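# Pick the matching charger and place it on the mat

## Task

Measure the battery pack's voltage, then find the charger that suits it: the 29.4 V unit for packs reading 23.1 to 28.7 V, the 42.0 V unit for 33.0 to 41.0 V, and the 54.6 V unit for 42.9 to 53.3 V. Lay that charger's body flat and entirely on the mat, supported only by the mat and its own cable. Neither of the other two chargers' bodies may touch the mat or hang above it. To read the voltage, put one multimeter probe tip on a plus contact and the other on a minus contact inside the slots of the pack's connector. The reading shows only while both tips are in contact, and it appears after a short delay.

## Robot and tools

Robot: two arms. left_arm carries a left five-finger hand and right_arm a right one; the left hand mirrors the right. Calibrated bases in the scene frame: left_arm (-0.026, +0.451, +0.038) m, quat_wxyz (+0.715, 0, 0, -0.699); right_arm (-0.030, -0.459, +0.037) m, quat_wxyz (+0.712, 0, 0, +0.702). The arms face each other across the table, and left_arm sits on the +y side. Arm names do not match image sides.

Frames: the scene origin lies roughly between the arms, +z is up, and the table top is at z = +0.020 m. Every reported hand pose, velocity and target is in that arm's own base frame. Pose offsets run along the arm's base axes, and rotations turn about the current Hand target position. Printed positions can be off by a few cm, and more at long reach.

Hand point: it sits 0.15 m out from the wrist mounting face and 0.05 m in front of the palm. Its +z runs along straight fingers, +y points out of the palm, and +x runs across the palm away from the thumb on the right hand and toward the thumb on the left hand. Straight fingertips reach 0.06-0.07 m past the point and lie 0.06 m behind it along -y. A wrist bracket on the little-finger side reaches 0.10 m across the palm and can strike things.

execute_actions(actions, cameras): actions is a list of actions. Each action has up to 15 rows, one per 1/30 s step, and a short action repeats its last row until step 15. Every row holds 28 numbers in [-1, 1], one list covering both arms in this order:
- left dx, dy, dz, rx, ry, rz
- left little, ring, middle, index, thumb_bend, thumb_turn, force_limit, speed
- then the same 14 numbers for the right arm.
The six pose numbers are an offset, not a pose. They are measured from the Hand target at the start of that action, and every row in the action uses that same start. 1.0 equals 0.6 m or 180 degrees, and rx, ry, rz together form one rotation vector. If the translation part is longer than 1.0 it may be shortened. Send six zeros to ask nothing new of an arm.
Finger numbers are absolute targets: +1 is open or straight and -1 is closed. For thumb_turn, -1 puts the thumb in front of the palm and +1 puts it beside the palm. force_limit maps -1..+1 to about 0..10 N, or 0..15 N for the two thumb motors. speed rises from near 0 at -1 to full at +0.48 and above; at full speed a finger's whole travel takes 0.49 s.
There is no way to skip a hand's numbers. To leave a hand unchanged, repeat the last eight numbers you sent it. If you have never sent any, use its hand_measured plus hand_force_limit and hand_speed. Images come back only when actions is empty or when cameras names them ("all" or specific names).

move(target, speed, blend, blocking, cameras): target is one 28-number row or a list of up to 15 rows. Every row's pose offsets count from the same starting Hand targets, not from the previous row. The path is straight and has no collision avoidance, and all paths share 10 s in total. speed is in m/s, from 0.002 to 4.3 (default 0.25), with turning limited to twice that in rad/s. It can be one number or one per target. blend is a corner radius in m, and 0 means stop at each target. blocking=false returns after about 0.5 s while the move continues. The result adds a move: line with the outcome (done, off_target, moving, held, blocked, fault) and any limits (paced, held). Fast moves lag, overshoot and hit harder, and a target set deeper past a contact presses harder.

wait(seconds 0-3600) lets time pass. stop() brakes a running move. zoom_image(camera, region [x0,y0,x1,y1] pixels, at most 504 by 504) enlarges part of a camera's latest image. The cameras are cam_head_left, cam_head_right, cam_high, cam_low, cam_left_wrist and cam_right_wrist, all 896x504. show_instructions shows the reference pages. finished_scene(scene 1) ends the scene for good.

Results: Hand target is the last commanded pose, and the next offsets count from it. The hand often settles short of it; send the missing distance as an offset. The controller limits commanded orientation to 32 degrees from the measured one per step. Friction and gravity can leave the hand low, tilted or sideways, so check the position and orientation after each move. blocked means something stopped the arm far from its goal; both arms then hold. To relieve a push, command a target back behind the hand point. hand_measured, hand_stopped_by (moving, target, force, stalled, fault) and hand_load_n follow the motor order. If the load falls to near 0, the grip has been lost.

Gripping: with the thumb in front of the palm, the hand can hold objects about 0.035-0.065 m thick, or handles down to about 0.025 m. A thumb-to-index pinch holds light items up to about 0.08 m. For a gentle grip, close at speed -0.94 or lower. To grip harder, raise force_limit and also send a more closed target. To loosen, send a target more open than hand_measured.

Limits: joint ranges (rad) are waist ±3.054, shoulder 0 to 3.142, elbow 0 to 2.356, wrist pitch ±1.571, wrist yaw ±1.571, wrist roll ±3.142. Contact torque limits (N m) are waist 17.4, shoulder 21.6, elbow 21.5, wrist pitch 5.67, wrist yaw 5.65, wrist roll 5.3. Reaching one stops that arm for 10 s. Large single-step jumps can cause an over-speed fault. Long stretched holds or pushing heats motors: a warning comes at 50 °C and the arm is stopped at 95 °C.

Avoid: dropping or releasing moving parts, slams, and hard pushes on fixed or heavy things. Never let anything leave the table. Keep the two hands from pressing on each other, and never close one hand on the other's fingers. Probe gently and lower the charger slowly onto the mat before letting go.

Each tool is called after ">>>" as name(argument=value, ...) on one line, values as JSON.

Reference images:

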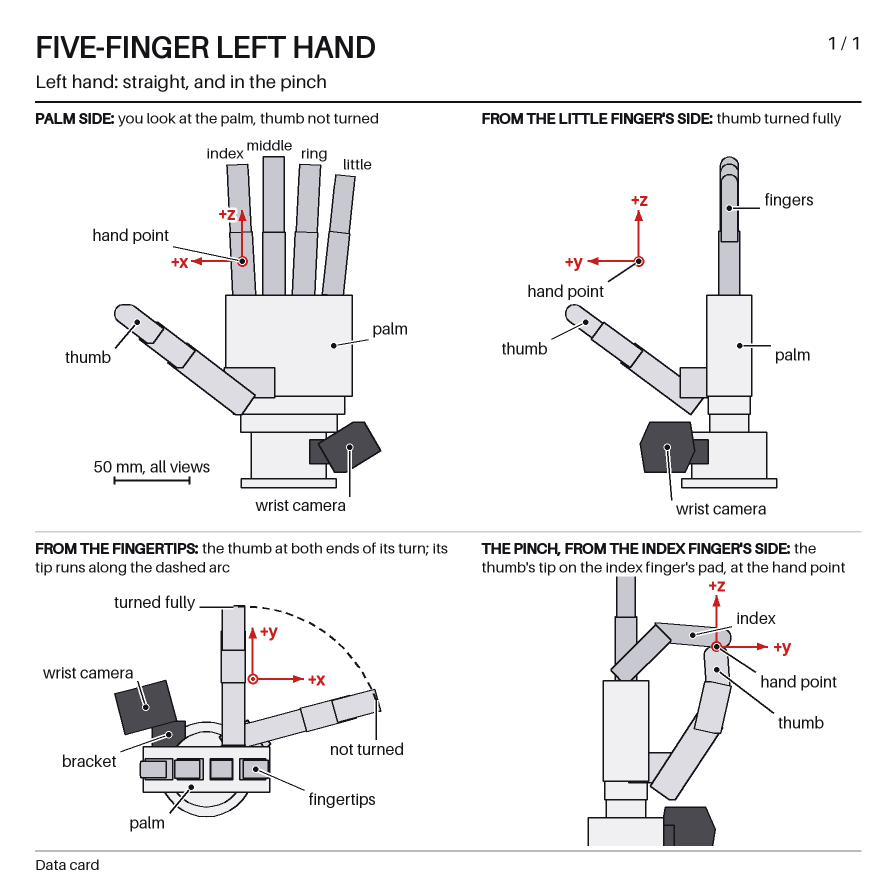

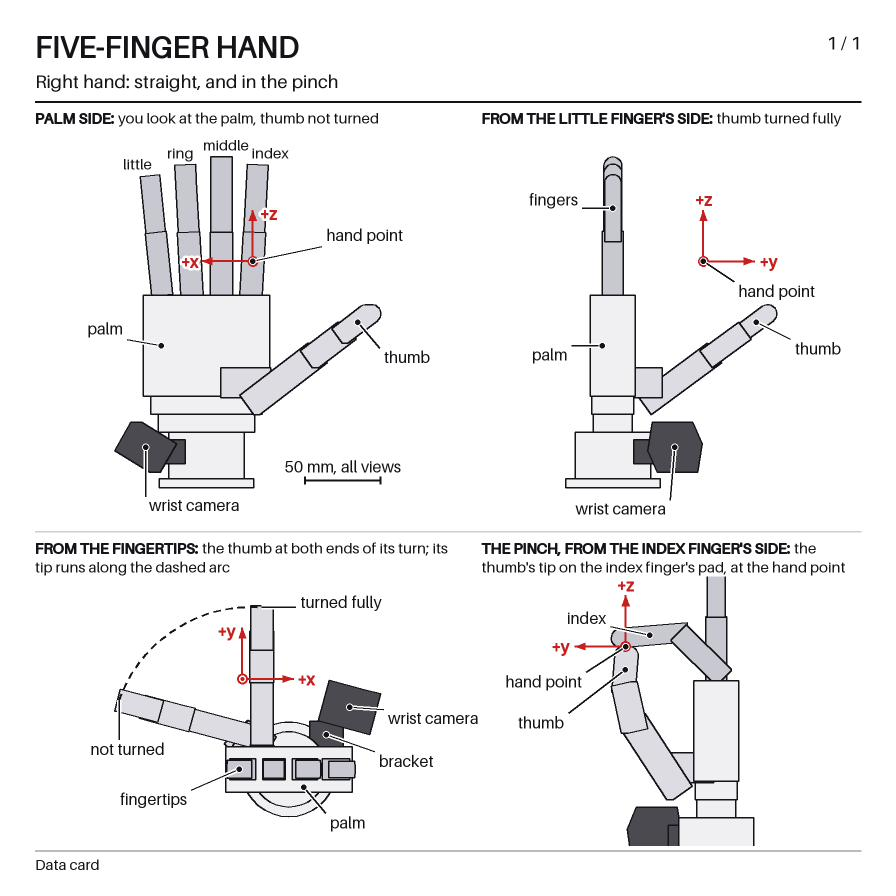

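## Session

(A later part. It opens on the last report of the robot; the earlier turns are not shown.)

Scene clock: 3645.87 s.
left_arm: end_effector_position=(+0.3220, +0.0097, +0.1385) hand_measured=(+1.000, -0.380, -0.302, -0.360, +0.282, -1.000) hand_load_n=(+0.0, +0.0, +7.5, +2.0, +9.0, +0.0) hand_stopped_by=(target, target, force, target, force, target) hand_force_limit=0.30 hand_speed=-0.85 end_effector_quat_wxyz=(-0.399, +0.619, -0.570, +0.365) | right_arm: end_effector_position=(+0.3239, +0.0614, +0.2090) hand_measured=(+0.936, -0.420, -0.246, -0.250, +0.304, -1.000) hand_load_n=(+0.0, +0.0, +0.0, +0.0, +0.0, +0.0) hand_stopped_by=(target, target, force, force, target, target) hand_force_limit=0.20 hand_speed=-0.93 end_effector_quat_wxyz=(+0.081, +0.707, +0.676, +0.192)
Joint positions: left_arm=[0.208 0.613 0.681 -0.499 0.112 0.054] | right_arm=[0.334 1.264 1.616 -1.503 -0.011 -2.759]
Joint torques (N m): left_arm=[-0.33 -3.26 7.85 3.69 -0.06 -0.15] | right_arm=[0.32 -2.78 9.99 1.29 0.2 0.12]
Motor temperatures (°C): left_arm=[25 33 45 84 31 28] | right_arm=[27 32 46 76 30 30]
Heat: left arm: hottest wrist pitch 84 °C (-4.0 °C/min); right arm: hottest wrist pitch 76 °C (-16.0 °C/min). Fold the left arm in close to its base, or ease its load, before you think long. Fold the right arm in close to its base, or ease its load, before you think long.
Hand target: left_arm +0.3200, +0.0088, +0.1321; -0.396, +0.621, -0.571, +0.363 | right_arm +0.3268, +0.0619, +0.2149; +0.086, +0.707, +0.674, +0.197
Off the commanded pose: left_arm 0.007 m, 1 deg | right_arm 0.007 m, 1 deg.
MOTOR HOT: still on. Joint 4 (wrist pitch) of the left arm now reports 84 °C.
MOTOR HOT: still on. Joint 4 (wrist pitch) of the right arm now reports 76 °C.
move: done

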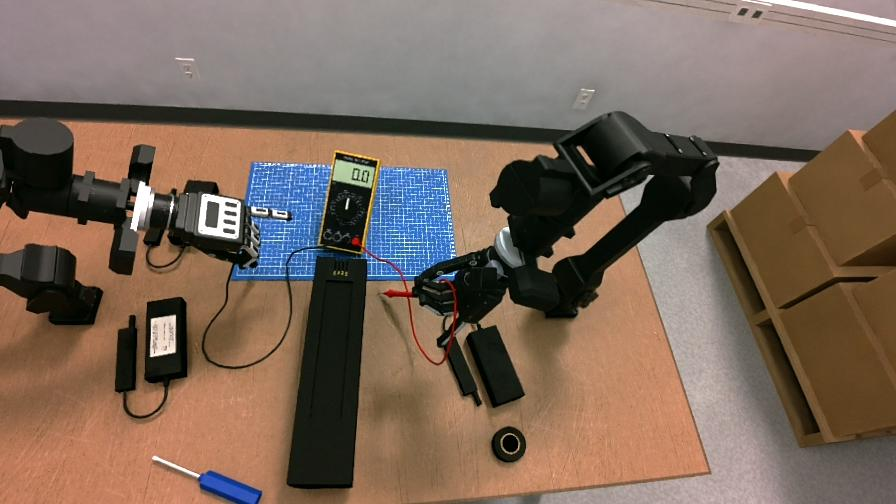

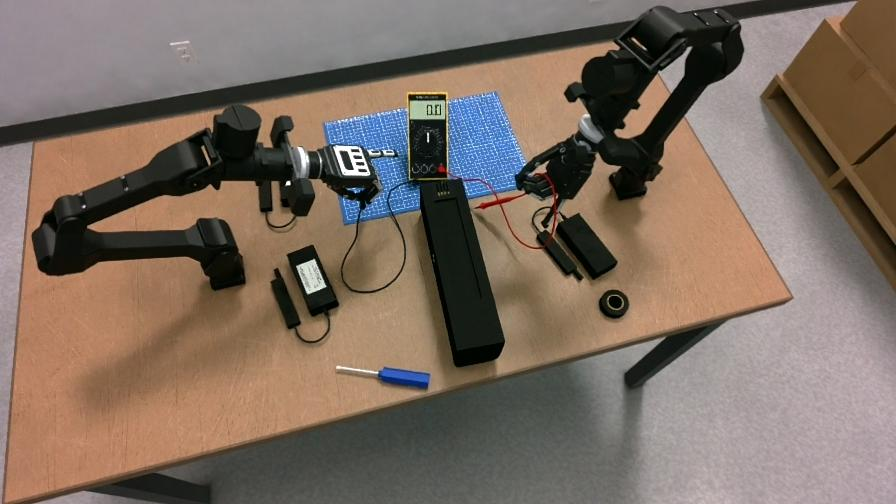

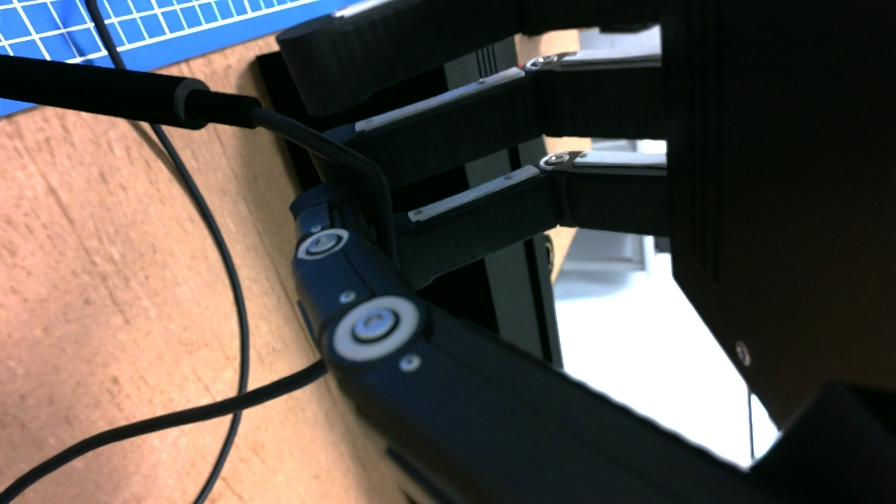

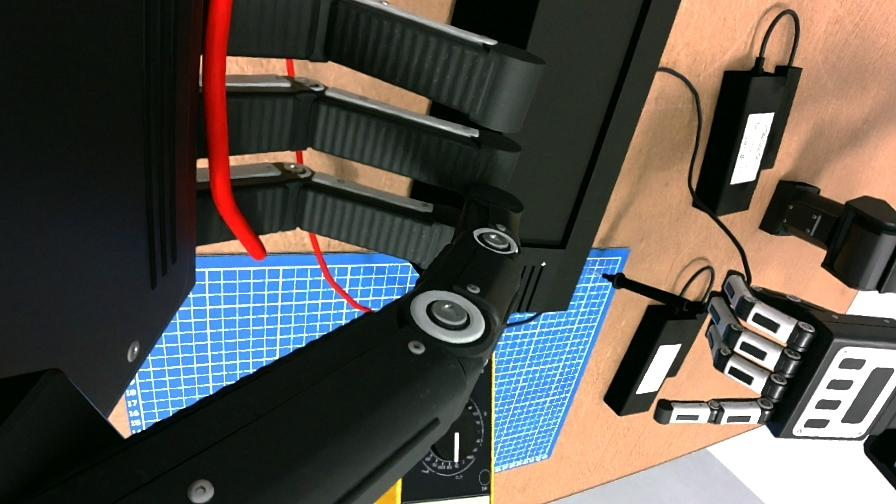

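>>> move(target=[[0,-0.05,-0.067,0,0,0,1,-0.38,-0.33,-0.36,0.2,-1,0.3,-0.85,0,0,0,0,0,0,1,-0.42,-0.25,-0.4,0.3,-1,0.2,-0.93],[0,-0.083,-0.133,0,0,0,1,-0.38,-0.33,-0.36,0.2,-1,0.3,-0.85,0,0,0,0,0,0,1,-0.42,-0.25,-0.4,0.3,-1,0.2,-0.93],[0,-0.1,-0.18,0,0,0,1,-0.38,-0.33,-0.36,0.2,-1,0.3,-0.85,0,0,0,0,0,0,1,-0.42,-0.25,-0.4,0.3,-1,0.2,-0.93]], speed=0.05, blend=0.01, cameras=["cam_head_left","cam_high","cam_left_wrist","cam_right_wrist"])

Scene clock: 3654.13 s.
left_arm: end_effector_position=(+0.3236, -0.0517, +0.0351) hand_measured=(+1.000, -0.380, -0.302, -0.360, +0.282, -1.000) hand_load_n=(+0.0, +0.0, +8.0, +2.0, +9.0, +0.0) hand_stopped_by=(target, target, force, target, force, target) hand_force_limit=0.30 hand_speed=-0.85 end_effector_quat_wxyz=(-0.400, +0.619, -0.565, +0.372) | right_arm: end_effector_position=(+0.3239, +0.0614, +0.2090) hand_measured=(+0.936, -0.420, -0.246, -0.250, +0.304, -1.000) hand_load_n=(+0.0, +0.0, +0.0, +0.0, +0.0, +0.0) hand_stopped_by=(target, target, force, force, target, target) hand_force_limit=0.20 hand_speed=-0.93 end_effector_quat_wxyz=(+0.081, +0.707, +0.676, +0.192)
Joint positions: left_arm=[-0.356 0.569 0.254 -0.139 -0.398 -0.195] | right_arm=[0.334 1.264 1.616 -1.503 -0.011 -2.759]
Joint torques (N m): left_arm=[-0.46 -1.63 7.74 3.56 -0.39 -0.18] | right_arm=[0.32 -2.78 9.98 1.3 0.21 0.12]
Motor temperatures (°C): left_arm=[25 33 45 85 31 28] | right_arm=[27 32 46 75 30 30]
Heat: left arm: hottest wrist pitch 85 °C (-3.0 °C/min); right arm: hottest wrist pitch 75 °C (-19.3 °C/min). Fold the left arm in close to its base, or ease its load, before you think long. Fold the right arm in close to its base, or ease its load, before you think long.
Hand target: left_arm +0.3199, -0.0513, +0.0239; -0.395, +0.621, -0.571, +0.363 | right_arm +0.3268, +0.0619, +0.2149; +0.086, +0.707, +0.674, +0.197
Off the commanded pose: left_arm 0.012 m, 1 deg | right_arm 0.007 m, 1 deg.
MOTOR HOT: still on. Joint 4 (wrist pitch) of the left arm now reports 85 °C.
MOTOR HOT: still on. Joint 4 (wrist pitch) of the right arm now reports 75 °C.
move: off_target (left_arm)

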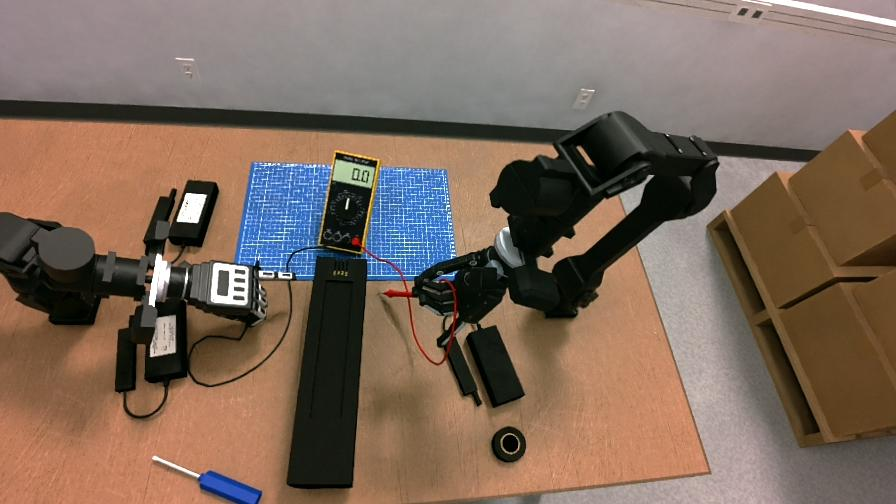

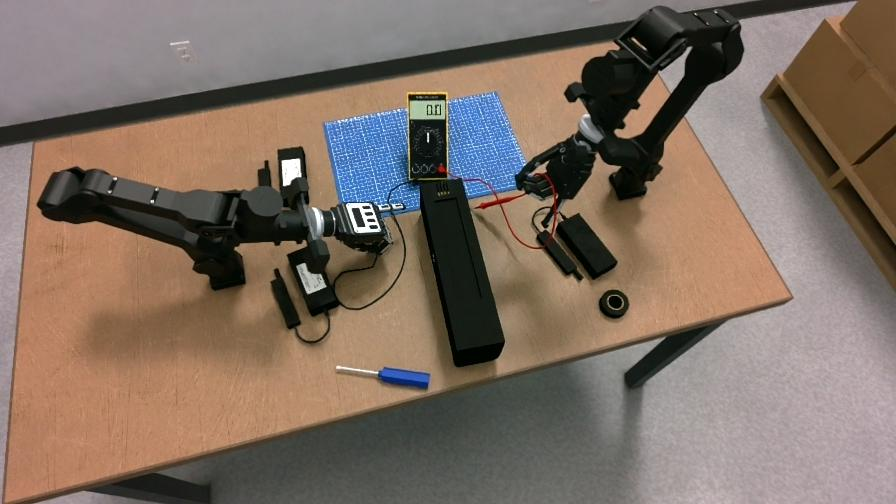

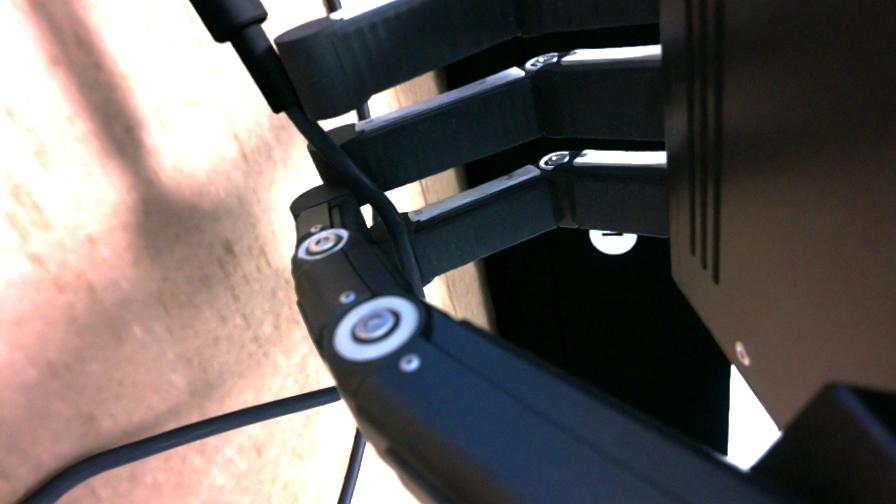

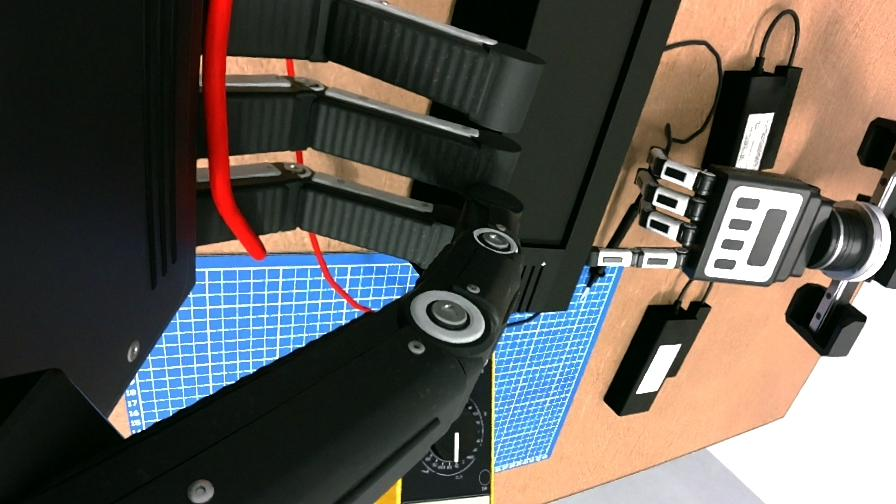

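>>> move(target=[0,-0.01,-0.035,0,0,0,1,-0.38,-0.33,-0.36,0.2,-1,0.3,-0.85,0,0,0,0,0,0,1,-0.42,-0.25,-0.4,0.3,-1,0.2,-0.93], speed=0.03, cameras=["cam_left_wrist","cam_right_wrist"])

>>> zoom_image(camera="cam_right_wrist", region=[540, 100, 840, 320])

Scene clock: 3660.33 s.
left_arm: end_effector_position=(+0.3243, -0.0581, +0.0142) hand_measured=(+1.000, -0.380, -0.302, -0.360, +0.282, -1.000) hand_load_n=(+0.0, +0.0, +7.5, +2.0, +9.5, +0.0) hand_stopped_by=(target, target, force, target, force, target) hand_force_limit=0.30 hand_speed=-0.85 end_effector_quat_wxyz=(-0.400, +0.619, -0.565, +0.372) | right_arm: end_effector_position=(+0.3239, +0.0614, +0.2090) hand_measured=(+0.936, -0.420, -0.246, -0.250, +0.304, -1.000) hand_load_n=(+0.0, +0.0, +0.0, +0.0, +0.0, +0.0) hand_stopped_by=(target, target, force, force, target, target) hand_force_limit=0.20 hand_speed=-0.93 end_effector_quat_wxyz=(+0.081, +0.707, +0.676, +0.192)
Joint positions: left_arm=[-0.406 0.62 0.179 -0.023 -0.443 -0.22] | right_arm=[0.334 1.264 1.616 -1.503 -0.011 -2.759]
Joint torques (N m): left_arm=[-0.48 -1.74 7.57 3.44 -0.4 -0.16] | right_arm=[0.34 -2.78 9.99 1.3 0.18 0.11]
Motor temperatures (°C): left_arm=[25 32 45 85 31 28] | right_arm=[27 32 46 74 30 30]
Heat: left arm: hottest wrist pitch 85 °C (-4.0 °C/min); right arm: hottest wrist pitch 74 °C (-16.2 °C/min). Fold the left arm in close to its base, or ease its load, before you think long. Fold the right arm in close to its base, or ease its load, before you think long.
Hand target: left_arm +0.3199, -0.0573, +0.0029; -0.395, +0.621, -0.571, +0.363 | right_arm +0.3268, +0.0619, +0.2149; +0.086, +0.707, +0.674, +0.197
Off the commanded pose: left_arm 0.012 m, 1 deg | right_arm 0.007 m, 1 deg.
MOTOR HOT: still on. Joint 4 (wrist pitch) of the left arm now reports 85 °C.
MOTOR HOT: still on. Joint 4 (wrist pitch) of the right arm now reports 74 °C.
move: off_target (left_arm)

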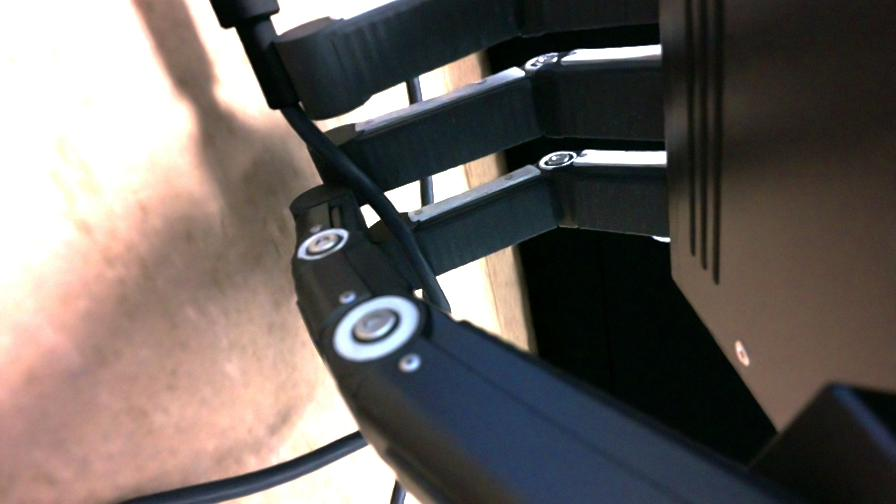

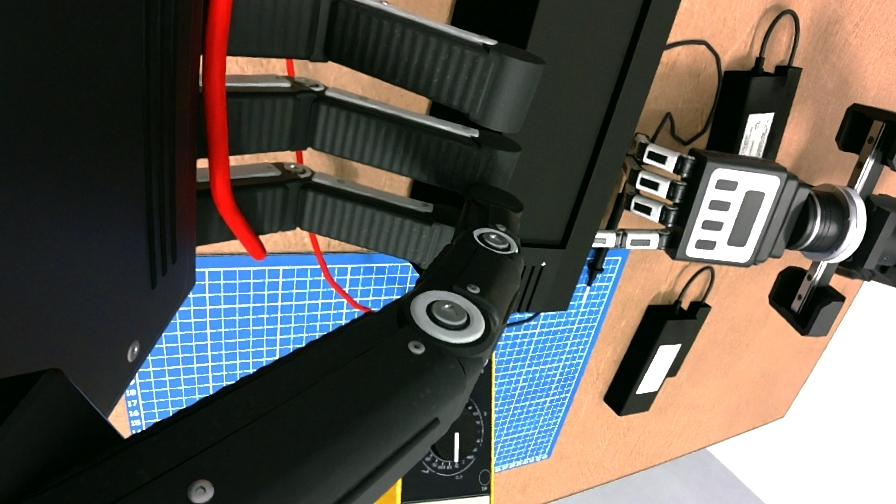

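Scaled by 1.680 from the camera's image (finer frame: 1280x720).

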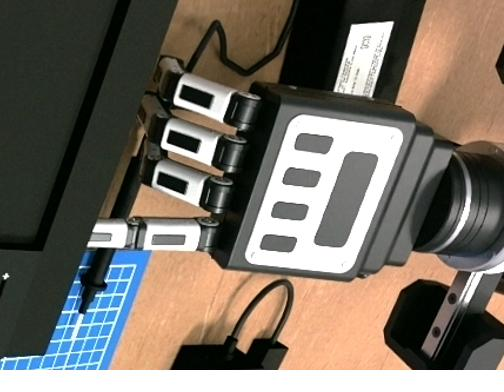

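>>> move(target=[[0,0,0,0,0,0,1,-0.2,0.0,0.0,0.45,-1,0.3,-0.6,0,0,0,0,0,0,1,-0.42,-0.25,-0.4,0.3,-1,0.2,-0.93],[0,0,0.02,0,0,0,1,0.6,0.6,0.6,0.5,-1,0.3,-0.3,0,0,0,0,0,0,1,-0.42,-0.25,-0.4,0.3,-1,0.2,-0.93]], speed=0.03, cameras=["cam_head_left","cam_left_wrist","cam_right_wrist"])

>>> zoom_image(camera="cam_right_wrist", region=[540, 100, 840, 320])

Scene clock: 3671.20 s.
left_arm: end_effector_position=(+0.3181, -0.0556, +0.0090) hand_measured=(+1.000, +0.600, +0.600, +0.600, +0.500, -1.000) hand_load_n=(+0.0, +0.0, +0.0, +0.0, +0.0, +0.0) hand_stopped_by=(target, target, target, target, target, target) hand_force_limit=0.30 hand_speed=-0.30 end_effector_quat_wxyz=(-0.394, +0.622, -0.574, +0.358) | right_arm: end_effector_position=(+0.3239, +0.0614, +0.2090) hand_measured=(+0.936, -0.420, -0.246, -0.250, +0.304, -1.000) hand_load_n=(+0.0, +0.0, +0.0, +0.0, +0.0, +0.0) hand_stopped_by=(target, target, force, force, target, target) hand_force_limit=0.20 hand_speed=-0.93 end_effector_quat_wxyz=(+0.081, +0.707, +0.676, +0.192)
Joint positions: left_arm=[-0.407 0.616 0.196 -0.08 -0.443 -0.222] | right_arm=[0.334 1.264 1.616 -1.503 -0.011 -2.759]
Joint torques (N m): left_arm=[-0.35 -3.09 10.88 3.07 -0.41 -0.11] | right_arm=[0.33 -2.79 9.96 1.29 0.2 0.12]
Motor temperatures (°C): left_arm=[25 32 45 83 32 28] | right_arm=[27 33 46 73 30 30]
Heat: left arm: hottest wrist pitch 83 °C (-6.1 °C/min); right arm: hottest wrist pitch 73 °C (-12.2 °C/min). Fold the left arm in close to its base, or ease its load, before you think long. Fold the right arm in close to its base, or ease its load, before you think long.
Hand target: left_arm +0.3199, -0.0572, +0.0148; -0.396, +0.621, -0.571, +0.363 | right_arm +0.3268, +0.0619, +0.2149; +0.086, +0.707, +0.674, +0.197
Off the commanded pose: left_arm 0.006 m, 1 deg | right_arm 0.007 m, 1 deg.
MOTOR HOT: still on. Joint 4 (wrist pitch) of the left arm now reports 83 °C.
MOTOR HOT: still on. Joint 4 (wrist pitch) of the right arm now reports 73 °C.
move: done

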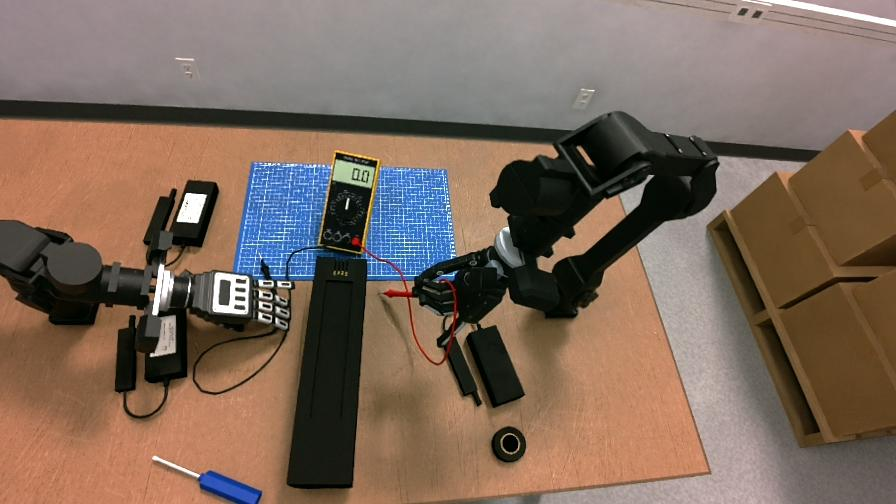

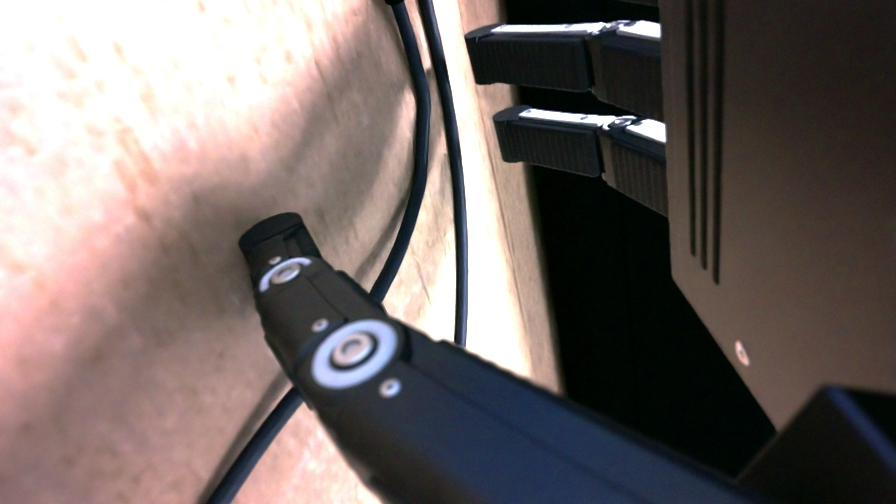

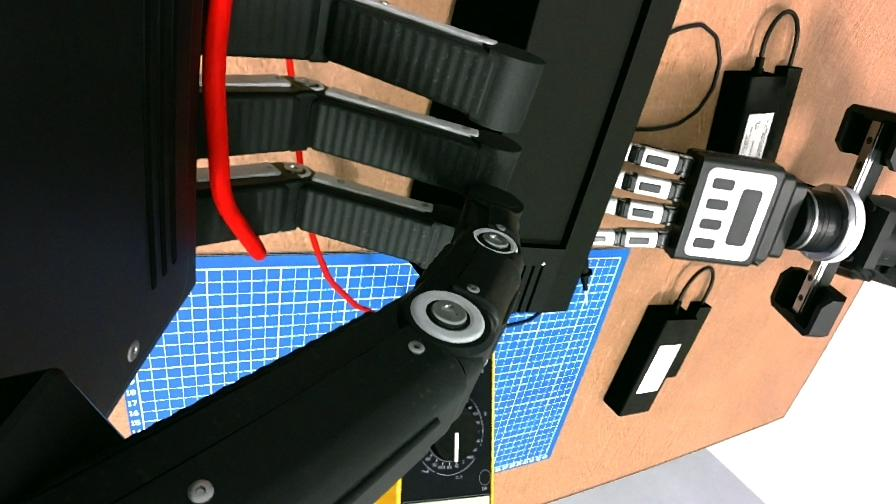

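Scaled by 1.680 from the camera's image (finer frame: 1280x720).

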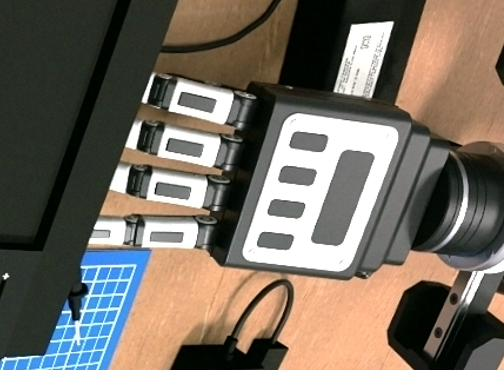

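>>> move(target=[[0,0,0.05,0,0,0,1,0.6,0.6,0.6,0.5,-1,0.3,-0.3,0,0,0,0,0,0,1,-0.42,-0.25,-0.4,0.3,-1,0.2,-0.93],[-0.1,-0.05,0.2,0,0,0,1,0.6,0.6,0.6,0.5,-1,0.3,-0.3,0,0,0,0,0,0,1,-0.42,-0.25,-0.4,0.3,-1,0.2,-0.93]], speed=0.1, cameras=["cam_head_left","cam_high","cam_left_wrist","cam_right_wrist"])

>>> zoom_image(camera="cam_right_wrist", region=[540, 100, 840, 320])

Scene clock: 3682.30 s.
left_arm: end_effector_position=(+0.2594, -0.0856, +0.1310) hand_measured=(+1.000, +0.600, +0.600, +0.600, +0.500, -1.000) hand_load_n=(-0.5, +0.0, +0.0, +0.0, +0.0, +0.0) hand_stopped_by=(target, target, target, target, target, target) hand_force_limit=0.30 hand_speed=-0.30 end_effector_quat_wxyz=(-0.396, +0.621, -0.573, +0.360) | right_arm: end_effector_position=(+0.3239, +0.0614, +0.2090) hand_measured=(+0.936, -0.420, -0.246, -0.250, +0.304, -1.000) hand_load_n=(+0.0, +0.0, +0.0, +0.0, -0.5, +0.0) hand_stopped_by=(target, target, force, force, target, target) hand_force_limit=0.20 hand_speed=-0.93 end_effector_quat_wxyz=(+0.081, +0.707, +0.676, +0.192)
Joint positions: left_arm=[-1.044 0.623 0.756 -0.971 -0.959 -0.731] | right_arm=[0.334 1.264 1.616 -1.503 -0.011 -2.759]
Joint torques (N m): left_arm=[-0.44 -0.74 9.95 2.13 -1.14 -0.16] | right_arm=[0.34 -2.75 9.99 1.3 0.2 0.11]
Motor temperatures (°C): left_arm=[25 32 48 78 32 28] | right_arm=[27 33 46 72 30 30]
Heat: left arm: hottest wrist pitch 78 °C (-10.1 °C/min); right arm: hottest wrist pitch 72 °C (-9.1 °C/min). Fold the left arm in close to its base, or ease its load, before you think long. Fold the right arm in close to its base, or ease its load, before you think long.
Hand target: left_arm +0.2599, -0.0872, +0.1349; -0.396, +0.621, -0.571, +0.363 | right_arm +0.3268, +0.0619, +0.2149; +0.086, +0.707, +0.674, +0.197
Off the commanded pose: left_arm 0.004 m, 0 deg | right_arm 0.007 m, 1 deg.
MOTOR HOT: still on. Joint 4 (wrist pitch) of the left arm now reports 78 °C.
MOTOR HOT: still on. Joint 4 (wrist pitch) of the right arm now reports 72 °C.
move: done

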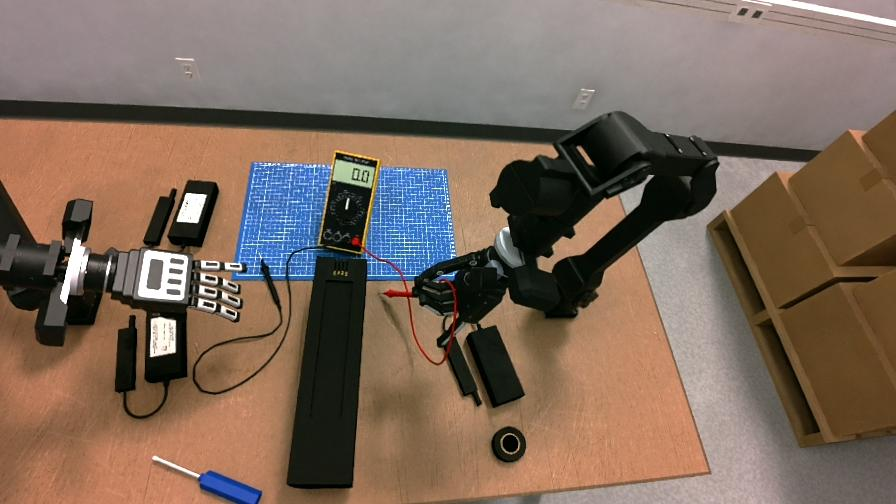

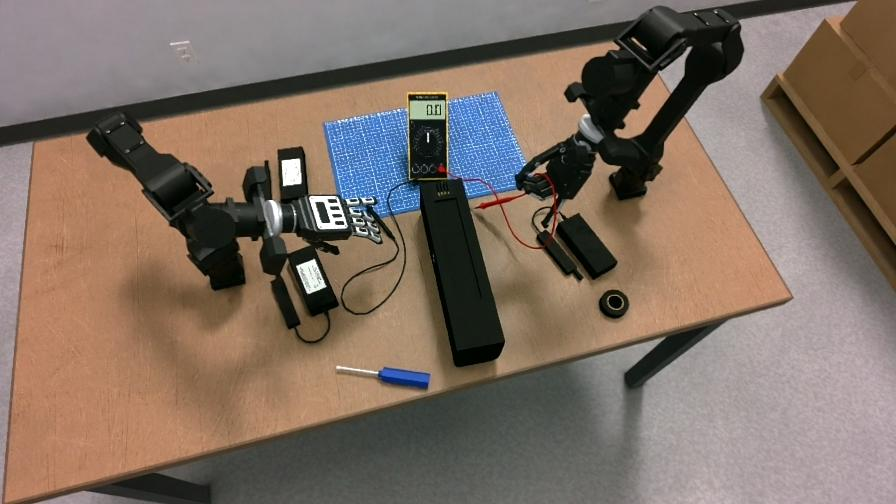

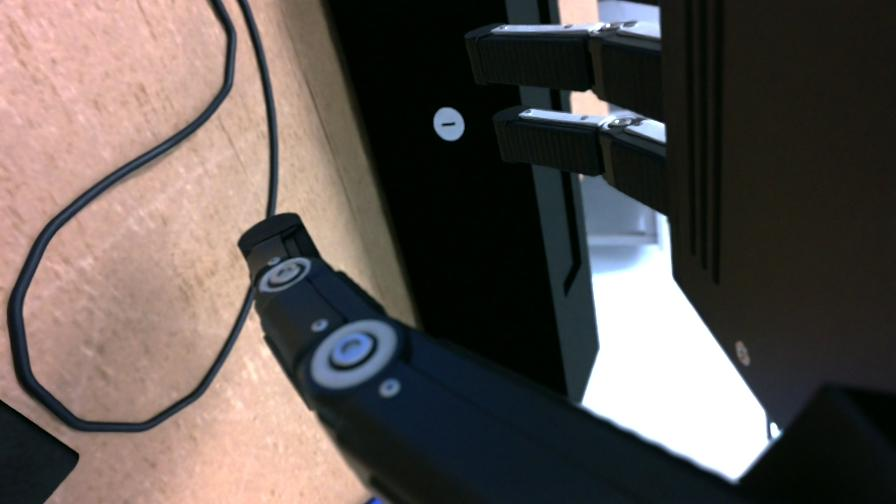

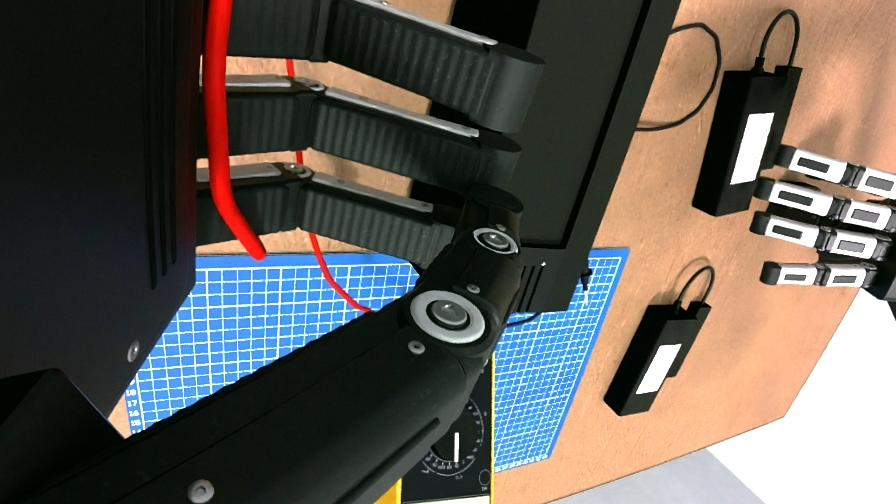

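Scaled by 1.680 from the camera's image (finer frame: 1280x720).

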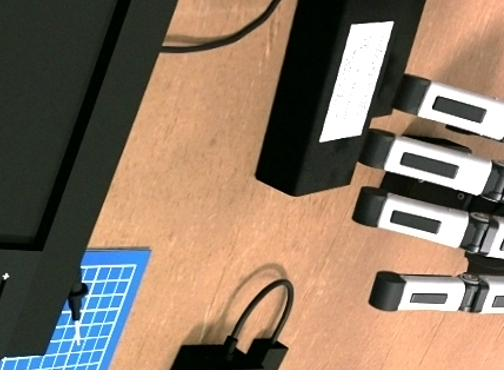

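>>> move(target=[[0.16,0.16,-0.05,0,0,0.0906,1,-0.1,-0.24,-0.26,0.45,-1,0.3,-0.3,0,0,0,0,0,0,1,-0.42,-0.25,-0.4,0.3,-1,0.2,-0.93]], speed=0.12, cameras=["cam_head_left","cam_high","cam_left_wrist","cam_right_wrist"])

Scene clock: 3720.23 s.
left_arm: end_effector_position=(+0.3584, +0.0074, +0.1164) hand_measured=(+1.000, -0.100, -0.240, -0.260, +0.450, -1.000) hand_load_n=(+0.0, +0.0, +0.0, +0.0, +0.0, +0.0) hand_stopped_by=(target, target, target, target, target, target) hand_force_limit=0.30 hand_speed=-0.30 end_effector_quat_wxyz=(-0.446, +0.694, -0.470, +0.314) | right_arm: end_effector_position=(+0.3239, +0.0614, +0.2090) hand_measured=(+0.936, -0.420, -0.246, -0.250, +0.304, -1.000) hand_load_n=(+0.0, +0.0, +0.0, +0.0, +0.0, +0.0) hand_stopped_by=(target, target, force, force, target, target) hand_force_limit=0.20 hand_speed=-0.93 end_effector_quat_wxyz=(+0.081, +0.707, +0.676, +0.192)
Joint positions: left_arm=[-0.276 0.806 0.634 -0.331 -0.576 -0.309] | right_arm=[0.334 1.264 1.616 -1.503 -0.011 -2.759]
Joint torques (N m): left_arm=[0.37 -2.62 7.91 3.32 -0.31 0.1] | right_arm=[0.35 -2.77 9.92 1.29 0.19 0.11]
Motor temperatures (°C): left_arm=[25 31 46 70 34 28] | right_arm=[27 33 47 70 30 30]
Heat: left arm: hottest wrist pitch 70 °C (-15.2 °C/min); right arm: hottest wrist pitch 70 °C (-4.1 °C/min). Fold the left arm in close to its base, or ease its load, before you think long. Fold the right arm in close to its base, or ease its load, before you think long.
Hand target: left_arm +0.3559, +0.0088, +0.1050; -0.443, +0.696, -0.477, +0.303 | right_arm +0.3268, +0.0619, +0.2149; +0.086, +0.707, +0.674, +0.197
Off the commanded pose: left_arm 0.012 m, 2 deg | right_arm 0.007 m, 1 deg.
MOTOR HOT: still on. Joint 4 (wrist pitch) of the left arm now reports 70 °C.
MOTOR HOT: still on. Joint 4 (wrist pitch) of the right arm now reports 70 °C.
move: off_target (left_arm)

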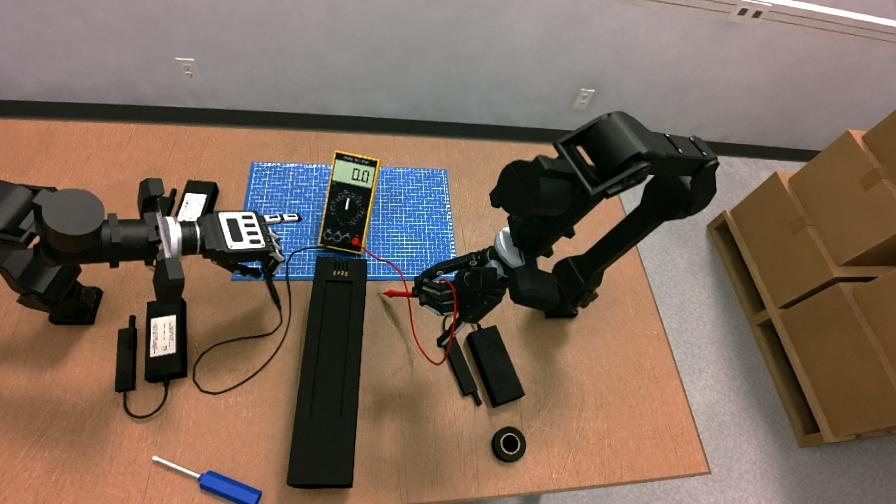

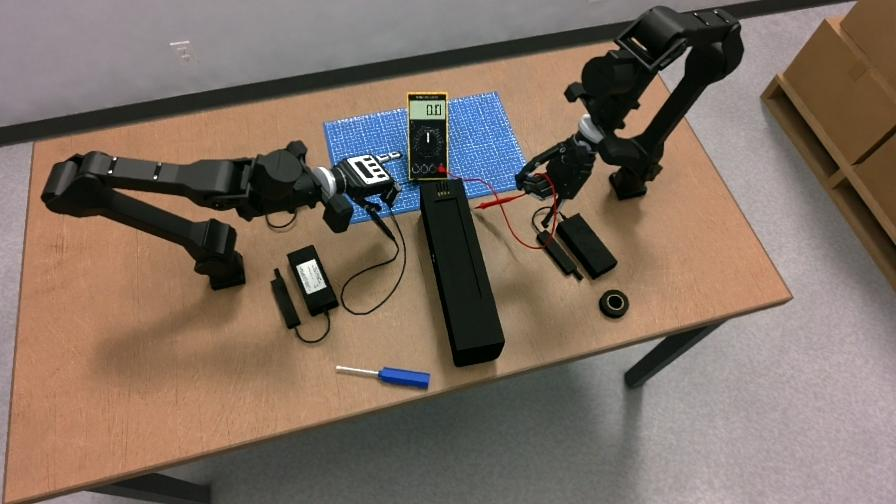

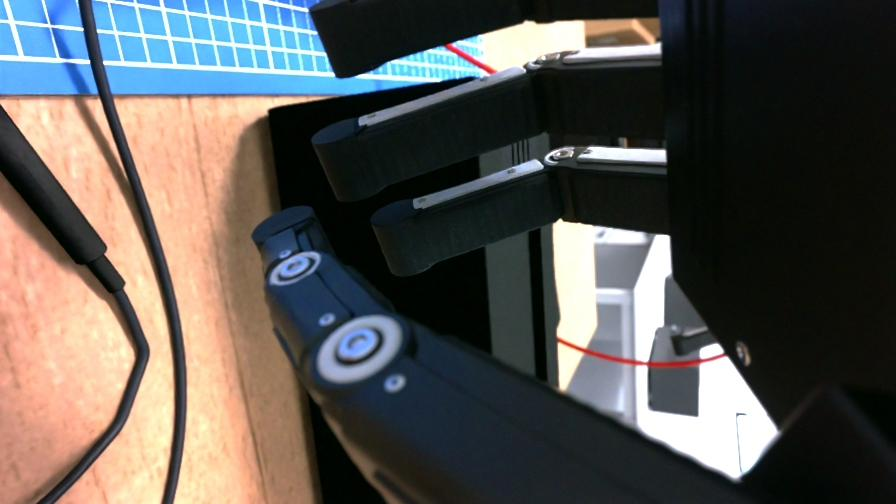

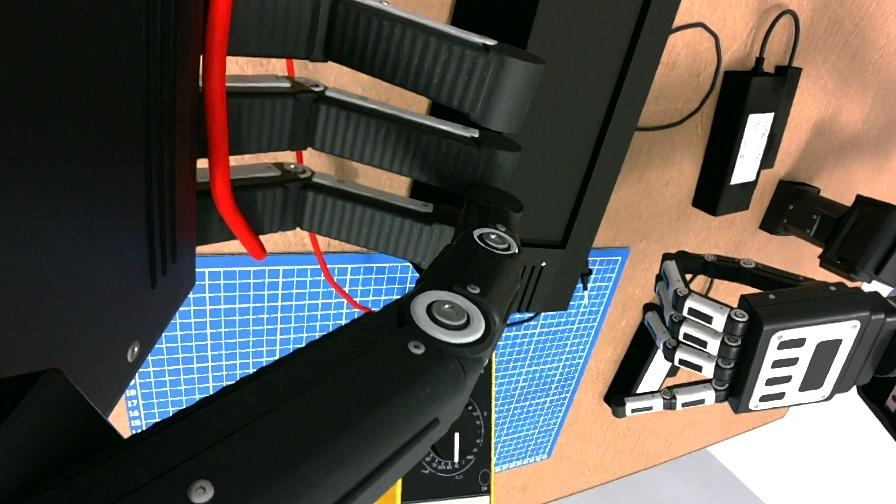

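>>> move(target=[[0.0,0.0,-0.1,0,0,0,1,-0.1,-0.24,-0.26,0.45,-1,0.3,-0.3,0,0,0,0,0,0,1,-0.42,-0.25,-0.4,0.3,-1,0.2,-0.93]], speed=0.1, cameras=["cam_left_wrist","cam_right_wrist"])

Scene clock: 3724.67 s.
left_arm: end_effector_position=(+0.3600, +0.0069, +0.0566) hand_measured=(+1.000, -0.100, -0.240, -0.260, +0.450, -1.000) hand_load_n=(+0.0, +0.0, +0.0, +0.0, +0.0, +0.0) hand_stopped_by=(target, target, target, target, target, target) hand_force_limit=0.30 hand_speed=-0.30 end_effector_quat_wxyz=(-0.446, +0.694, -0.470, +0.314) | right_arm: end_effector_position=(+0.3239, +0.0614, +0.2090) hand_measured=(+0.936, -0.420, -0.246, -0.250, +0.304, -1.000) hand_load_n=(+0.0, +0.0, +0.0, +0.0, +0.0, +0.0) hand_stopped_by=(target, target, force, force, target, target) hand_force_limit=0.20 hand_speed=-0.93 end_effector_quat_wxyz=(+0.081, +0.707, +0.676, +0.192)
Joint positions: left_arm=[-0.276 0.835 0.403 -0.071 -0.576 -0.309] | right_arm=[0.334 1.264 1.616 -1.503 -0.011 -2.759]
Joint torques (N m): left_arm=[0.34 -2.55 7.69 3.34 -0.36 0.06] | right_arm=[0.31 -2.79 9.95 1.28 0.2 0.12]
Motor temperatures (°C): left_arm=[25 31 46 70 33 28] | right_arm=[27 33 47 70 30 30]
Heat: left arm: hottest wrist pitch 70 °C (-15.1 °C/min); right arm: hottest wrist pitch 70 °C (-3.0 °C/min). Fold the left arm in close to its base, or ease its load, before you think long. Fold the right arm in close to its base, or ease its load, before you think long.
Hand target: left_arm +0.3559, +0.0088, +0.0449; -0.443, +0.696, -0.477, +0.303 | right_arm +0.3268, +0.0619, +0.2149; +0.086, +0.707, +0.674, +0.197
Off the commanded pose: left_arm 0.013 m, 2 deg | right_arm 0.007 m, 1 deg.
MOTOR HOT: still on. Joint 4 (wrist pitch) of the left arm now reports 70 °C.
MOTOR HOT: still on. Joint 4 (wrist pitch) of the right arm now reports 70 °C.
move: off_target (left_arm)

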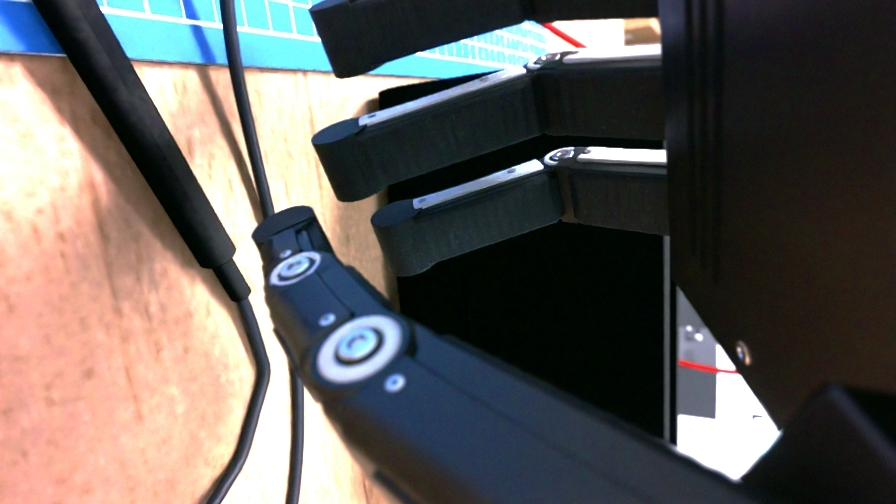

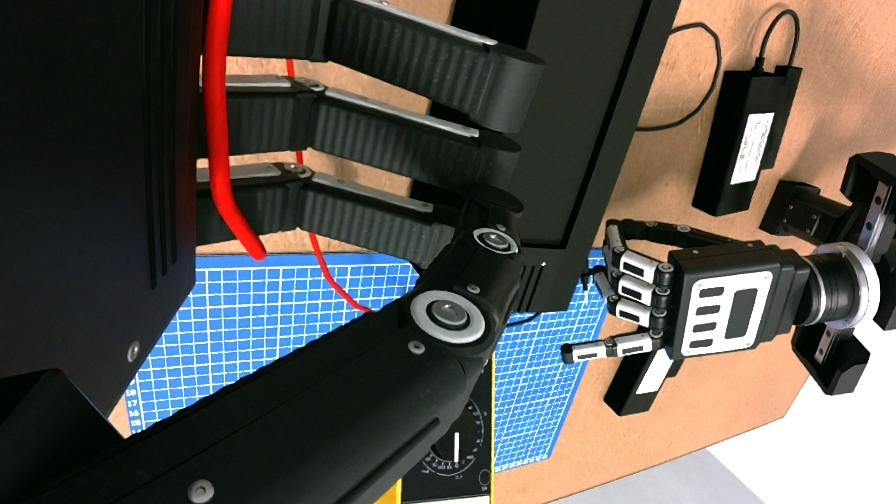

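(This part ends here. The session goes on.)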